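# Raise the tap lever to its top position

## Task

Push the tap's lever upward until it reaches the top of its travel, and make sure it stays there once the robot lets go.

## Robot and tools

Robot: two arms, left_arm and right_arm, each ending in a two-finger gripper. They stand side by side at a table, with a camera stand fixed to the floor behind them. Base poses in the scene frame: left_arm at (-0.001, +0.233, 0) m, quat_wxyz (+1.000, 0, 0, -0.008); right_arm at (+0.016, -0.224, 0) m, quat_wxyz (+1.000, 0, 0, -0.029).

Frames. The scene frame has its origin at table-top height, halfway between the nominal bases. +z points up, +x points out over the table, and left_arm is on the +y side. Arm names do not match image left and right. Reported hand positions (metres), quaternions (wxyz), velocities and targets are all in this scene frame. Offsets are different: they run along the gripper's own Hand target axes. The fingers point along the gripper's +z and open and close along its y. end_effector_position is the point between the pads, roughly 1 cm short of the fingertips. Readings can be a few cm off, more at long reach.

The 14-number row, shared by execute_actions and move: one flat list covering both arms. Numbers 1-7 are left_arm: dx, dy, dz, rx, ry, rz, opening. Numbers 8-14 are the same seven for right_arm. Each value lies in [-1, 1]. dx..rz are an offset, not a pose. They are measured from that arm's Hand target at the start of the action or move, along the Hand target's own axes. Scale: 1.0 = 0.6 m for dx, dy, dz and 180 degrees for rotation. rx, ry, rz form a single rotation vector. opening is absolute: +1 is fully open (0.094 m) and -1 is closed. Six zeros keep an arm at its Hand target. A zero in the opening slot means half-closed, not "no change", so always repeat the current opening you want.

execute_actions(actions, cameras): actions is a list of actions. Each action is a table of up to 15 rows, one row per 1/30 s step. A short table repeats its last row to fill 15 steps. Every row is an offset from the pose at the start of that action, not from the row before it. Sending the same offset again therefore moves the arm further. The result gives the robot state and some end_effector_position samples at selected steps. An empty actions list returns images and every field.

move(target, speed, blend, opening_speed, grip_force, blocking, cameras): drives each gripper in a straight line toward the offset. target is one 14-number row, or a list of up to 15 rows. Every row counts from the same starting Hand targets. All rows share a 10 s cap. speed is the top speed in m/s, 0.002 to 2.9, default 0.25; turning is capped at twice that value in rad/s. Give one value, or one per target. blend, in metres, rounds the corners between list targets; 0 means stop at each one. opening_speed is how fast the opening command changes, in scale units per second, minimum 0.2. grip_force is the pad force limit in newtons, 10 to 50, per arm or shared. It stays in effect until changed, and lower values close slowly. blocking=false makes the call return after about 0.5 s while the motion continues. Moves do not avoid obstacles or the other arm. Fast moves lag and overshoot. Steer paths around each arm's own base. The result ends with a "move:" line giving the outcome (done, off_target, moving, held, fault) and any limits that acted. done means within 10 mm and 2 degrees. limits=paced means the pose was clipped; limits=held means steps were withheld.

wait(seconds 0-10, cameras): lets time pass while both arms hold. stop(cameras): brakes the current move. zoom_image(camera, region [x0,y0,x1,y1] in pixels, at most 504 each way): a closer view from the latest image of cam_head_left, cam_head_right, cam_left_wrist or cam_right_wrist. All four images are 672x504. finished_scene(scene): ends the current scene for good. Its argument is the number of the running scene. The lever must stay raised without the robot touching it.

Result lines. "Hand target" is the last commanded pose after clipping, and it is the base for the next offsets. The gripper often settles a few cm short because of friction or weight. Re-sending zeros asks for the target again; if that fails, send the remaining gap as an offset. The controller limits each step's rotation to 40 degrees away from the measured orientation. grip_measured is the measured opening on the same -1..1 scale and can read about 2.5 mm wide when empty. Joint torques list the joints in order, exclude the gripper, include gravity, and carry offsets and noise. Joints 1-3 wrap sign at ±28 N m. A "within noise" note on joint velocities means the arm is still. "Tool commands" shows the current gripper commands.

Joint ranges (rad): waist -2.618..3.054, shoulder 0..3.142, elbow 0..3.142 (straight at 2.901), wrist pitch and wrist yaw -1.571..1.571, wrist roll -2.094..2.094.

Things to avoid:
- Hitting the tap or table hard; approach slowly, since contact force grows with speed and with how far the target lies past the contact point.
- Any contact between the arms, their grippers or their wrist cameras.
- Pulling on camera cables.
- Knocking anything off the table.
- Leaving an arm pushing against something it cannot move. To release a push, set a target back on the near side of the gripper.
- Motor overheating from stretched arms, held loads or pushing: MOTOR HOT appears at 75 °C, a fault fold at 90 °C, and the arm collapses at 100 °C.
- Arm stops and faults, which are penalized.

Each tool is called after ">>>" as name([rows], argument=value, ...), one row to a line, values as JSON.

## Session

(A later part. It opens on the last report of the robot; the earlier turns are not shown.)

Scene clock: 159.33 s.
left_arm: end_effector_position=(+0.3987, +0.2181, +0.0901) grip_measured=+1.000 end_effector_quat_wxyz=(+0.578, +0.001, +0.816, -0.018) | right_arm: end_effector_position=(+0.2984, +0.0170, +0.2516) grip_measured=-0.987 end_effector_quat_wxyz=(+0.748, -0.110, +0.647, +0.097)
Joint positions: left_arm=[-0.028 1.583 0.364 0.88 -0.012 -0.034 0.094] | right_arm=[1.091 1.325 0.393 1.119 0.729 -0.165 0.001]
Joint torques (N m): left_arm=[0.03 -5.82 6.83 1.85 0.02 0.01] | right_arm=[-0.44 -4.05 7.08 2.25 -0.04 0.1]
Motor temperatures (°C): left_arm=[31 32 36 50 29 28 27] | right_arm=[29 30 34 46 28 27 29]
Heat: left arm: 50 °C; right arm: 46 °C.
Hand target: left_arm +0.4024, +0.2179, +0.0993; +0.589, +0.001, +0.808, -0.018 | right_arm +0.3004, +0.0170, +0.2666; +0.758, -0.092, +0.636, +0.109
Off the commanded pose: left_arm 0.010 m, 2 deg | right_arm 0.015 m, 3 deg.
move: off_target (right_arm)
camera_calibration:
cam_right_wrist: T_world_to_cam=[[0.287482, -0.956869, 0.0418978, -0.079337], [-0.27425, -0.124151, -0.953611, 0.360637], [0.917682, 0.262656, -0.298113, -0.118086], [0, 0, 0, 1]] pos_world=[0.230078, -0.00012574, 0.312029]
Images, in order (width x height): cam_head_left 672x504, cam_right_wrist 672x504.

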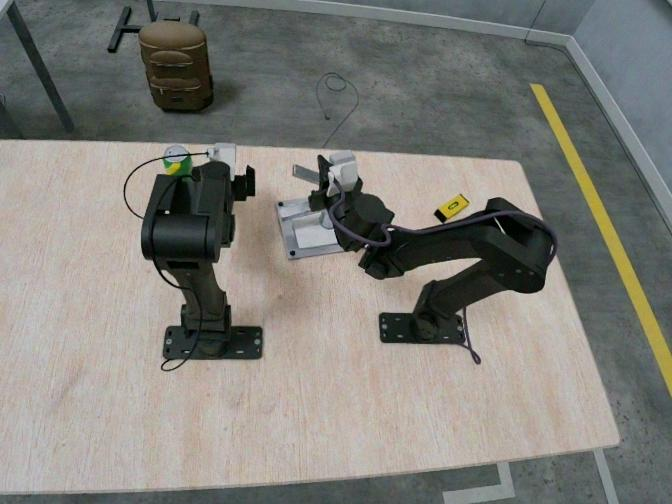

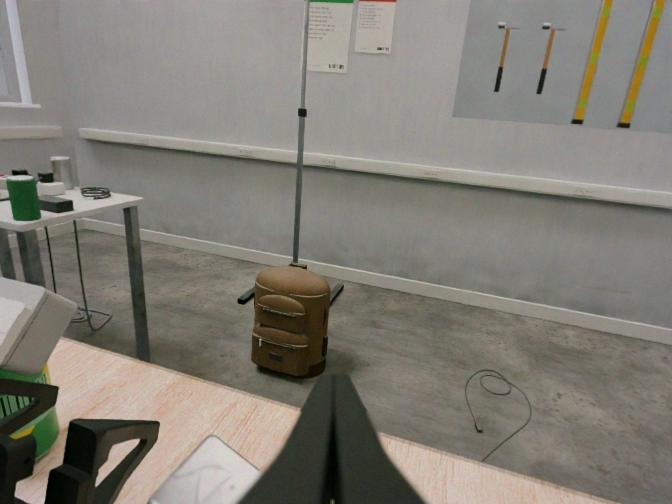

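>>> move(target=[0,0,0,0,0,0,1,-0.03,-0.03,-0.22,0,0,0,-1], speed=0.2, cameras=["cam_head_left","cam_head_right","cam_right_wrist"])

>>> zoom_image(camera="cam_head_left", region=[260, 150, 380, 270])

>>> zoom_image(camera="cam_head_right", region=[270, 150, 390, 270])

Scene clock: 175.20 s.
left_arm: end_effector_position=(+0.3987, +0.2181, +0.0901) grip_measured=+1.000 end_effector_quat_wxyz=(+0.578, +0.001, +0.816, -0.018) | right_arm: end_effector_position=(+0.1791, -0.0322, +0.2568) grip_measured=-0.987 end_effector_quat_wxyz=(+0.751, -0.123, +0.644, +0.085)
Joint positions: left_arm=[-0.028 1.583 0.364 0.88 -0.012 -0.034 0.094] | right_arm=[1.676 0.949 0.135 1.333 1.282 -0.578 0.001]
Joint torques (N m): left_arm=[0.05 -5.82 6.86 1.86 0.02 0.01] | right_arm=[0.43 0.01 4.12 2.55 -0.28 0.01]
Heat: left arm: 50 °C; right arm: 43 °C.
Hand target: left_arm +0.4024, +0.2179, +0.0993; +0.589, +0.001, +0.808, -0.018 | right_arm +0.1777, -0.0378, +0.2615; +0.758, -0.092, +0.637, +0.109
Off the commanded pose: left_arm 0.010 m, 2 deg | right_arm 0.008 m, 5 deg.
move: off_target (right_arm)
camera_calibration:
cam_right_wrist: T_world_to_cam=[[0.285631, -0.955177, 0.0777896, -0.101142], [-0.261219, -0.155697, -0.95264, 0.323193], [0.922052, 0.251783, -0.293982, 0.00358724], [0, 0, 0, 1]] pos_world=[0.110006, -0.0471921, 0.316809]
Images, in order (width x height): cam_head_left 672x504, cam_head_right 672x504, cam_right_wrist 672x504.

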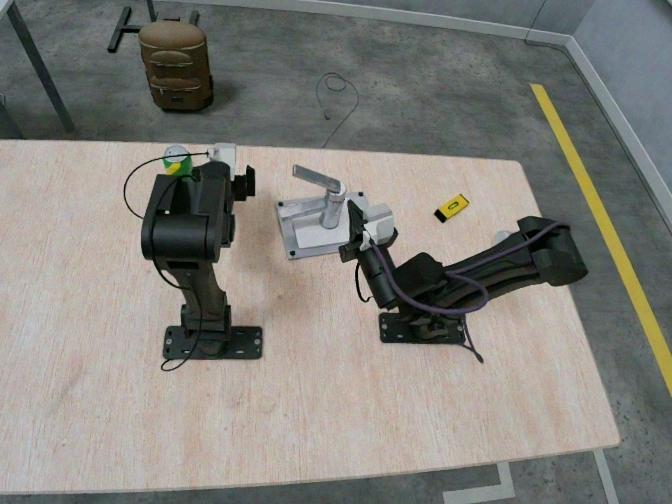

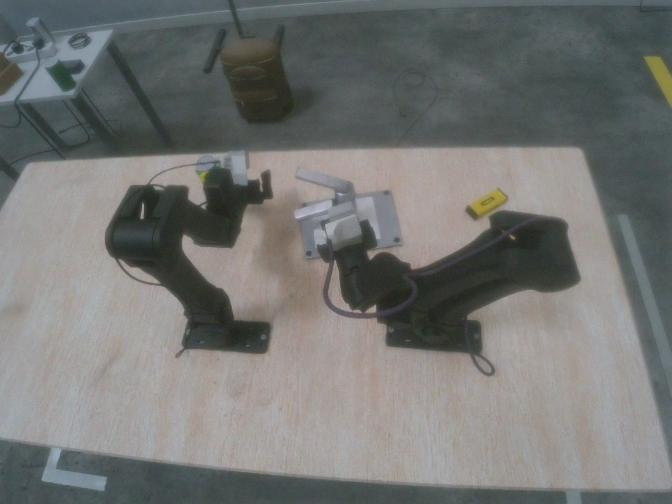

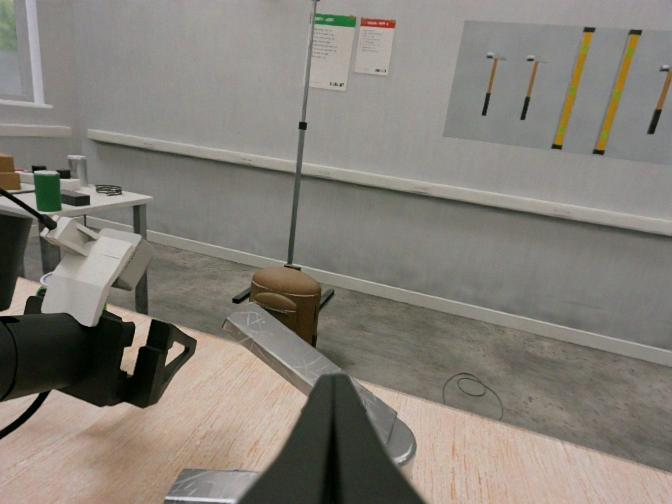

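Scaled by 4.200 from the camera's 672x504 image, which has a finer 960x720 frame.

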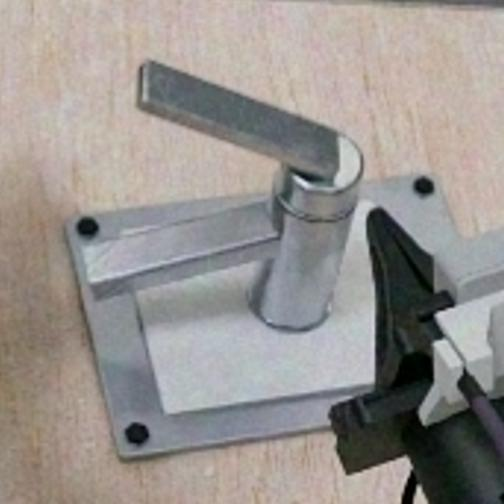

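Scaled by 4.200 from the camera's 672x504 image, which has a finer 960x720 frame.

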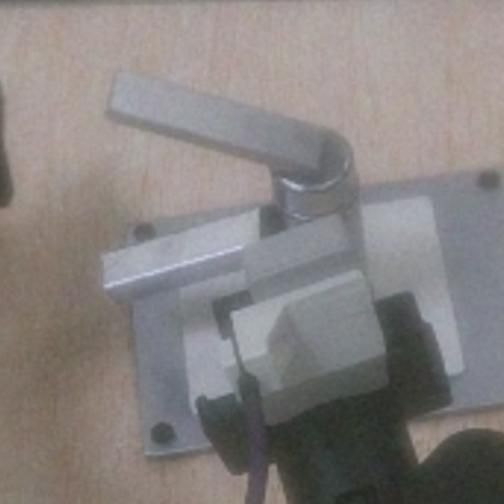

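>>> finished_scene(scene=2)

The scene is finished: the task was done.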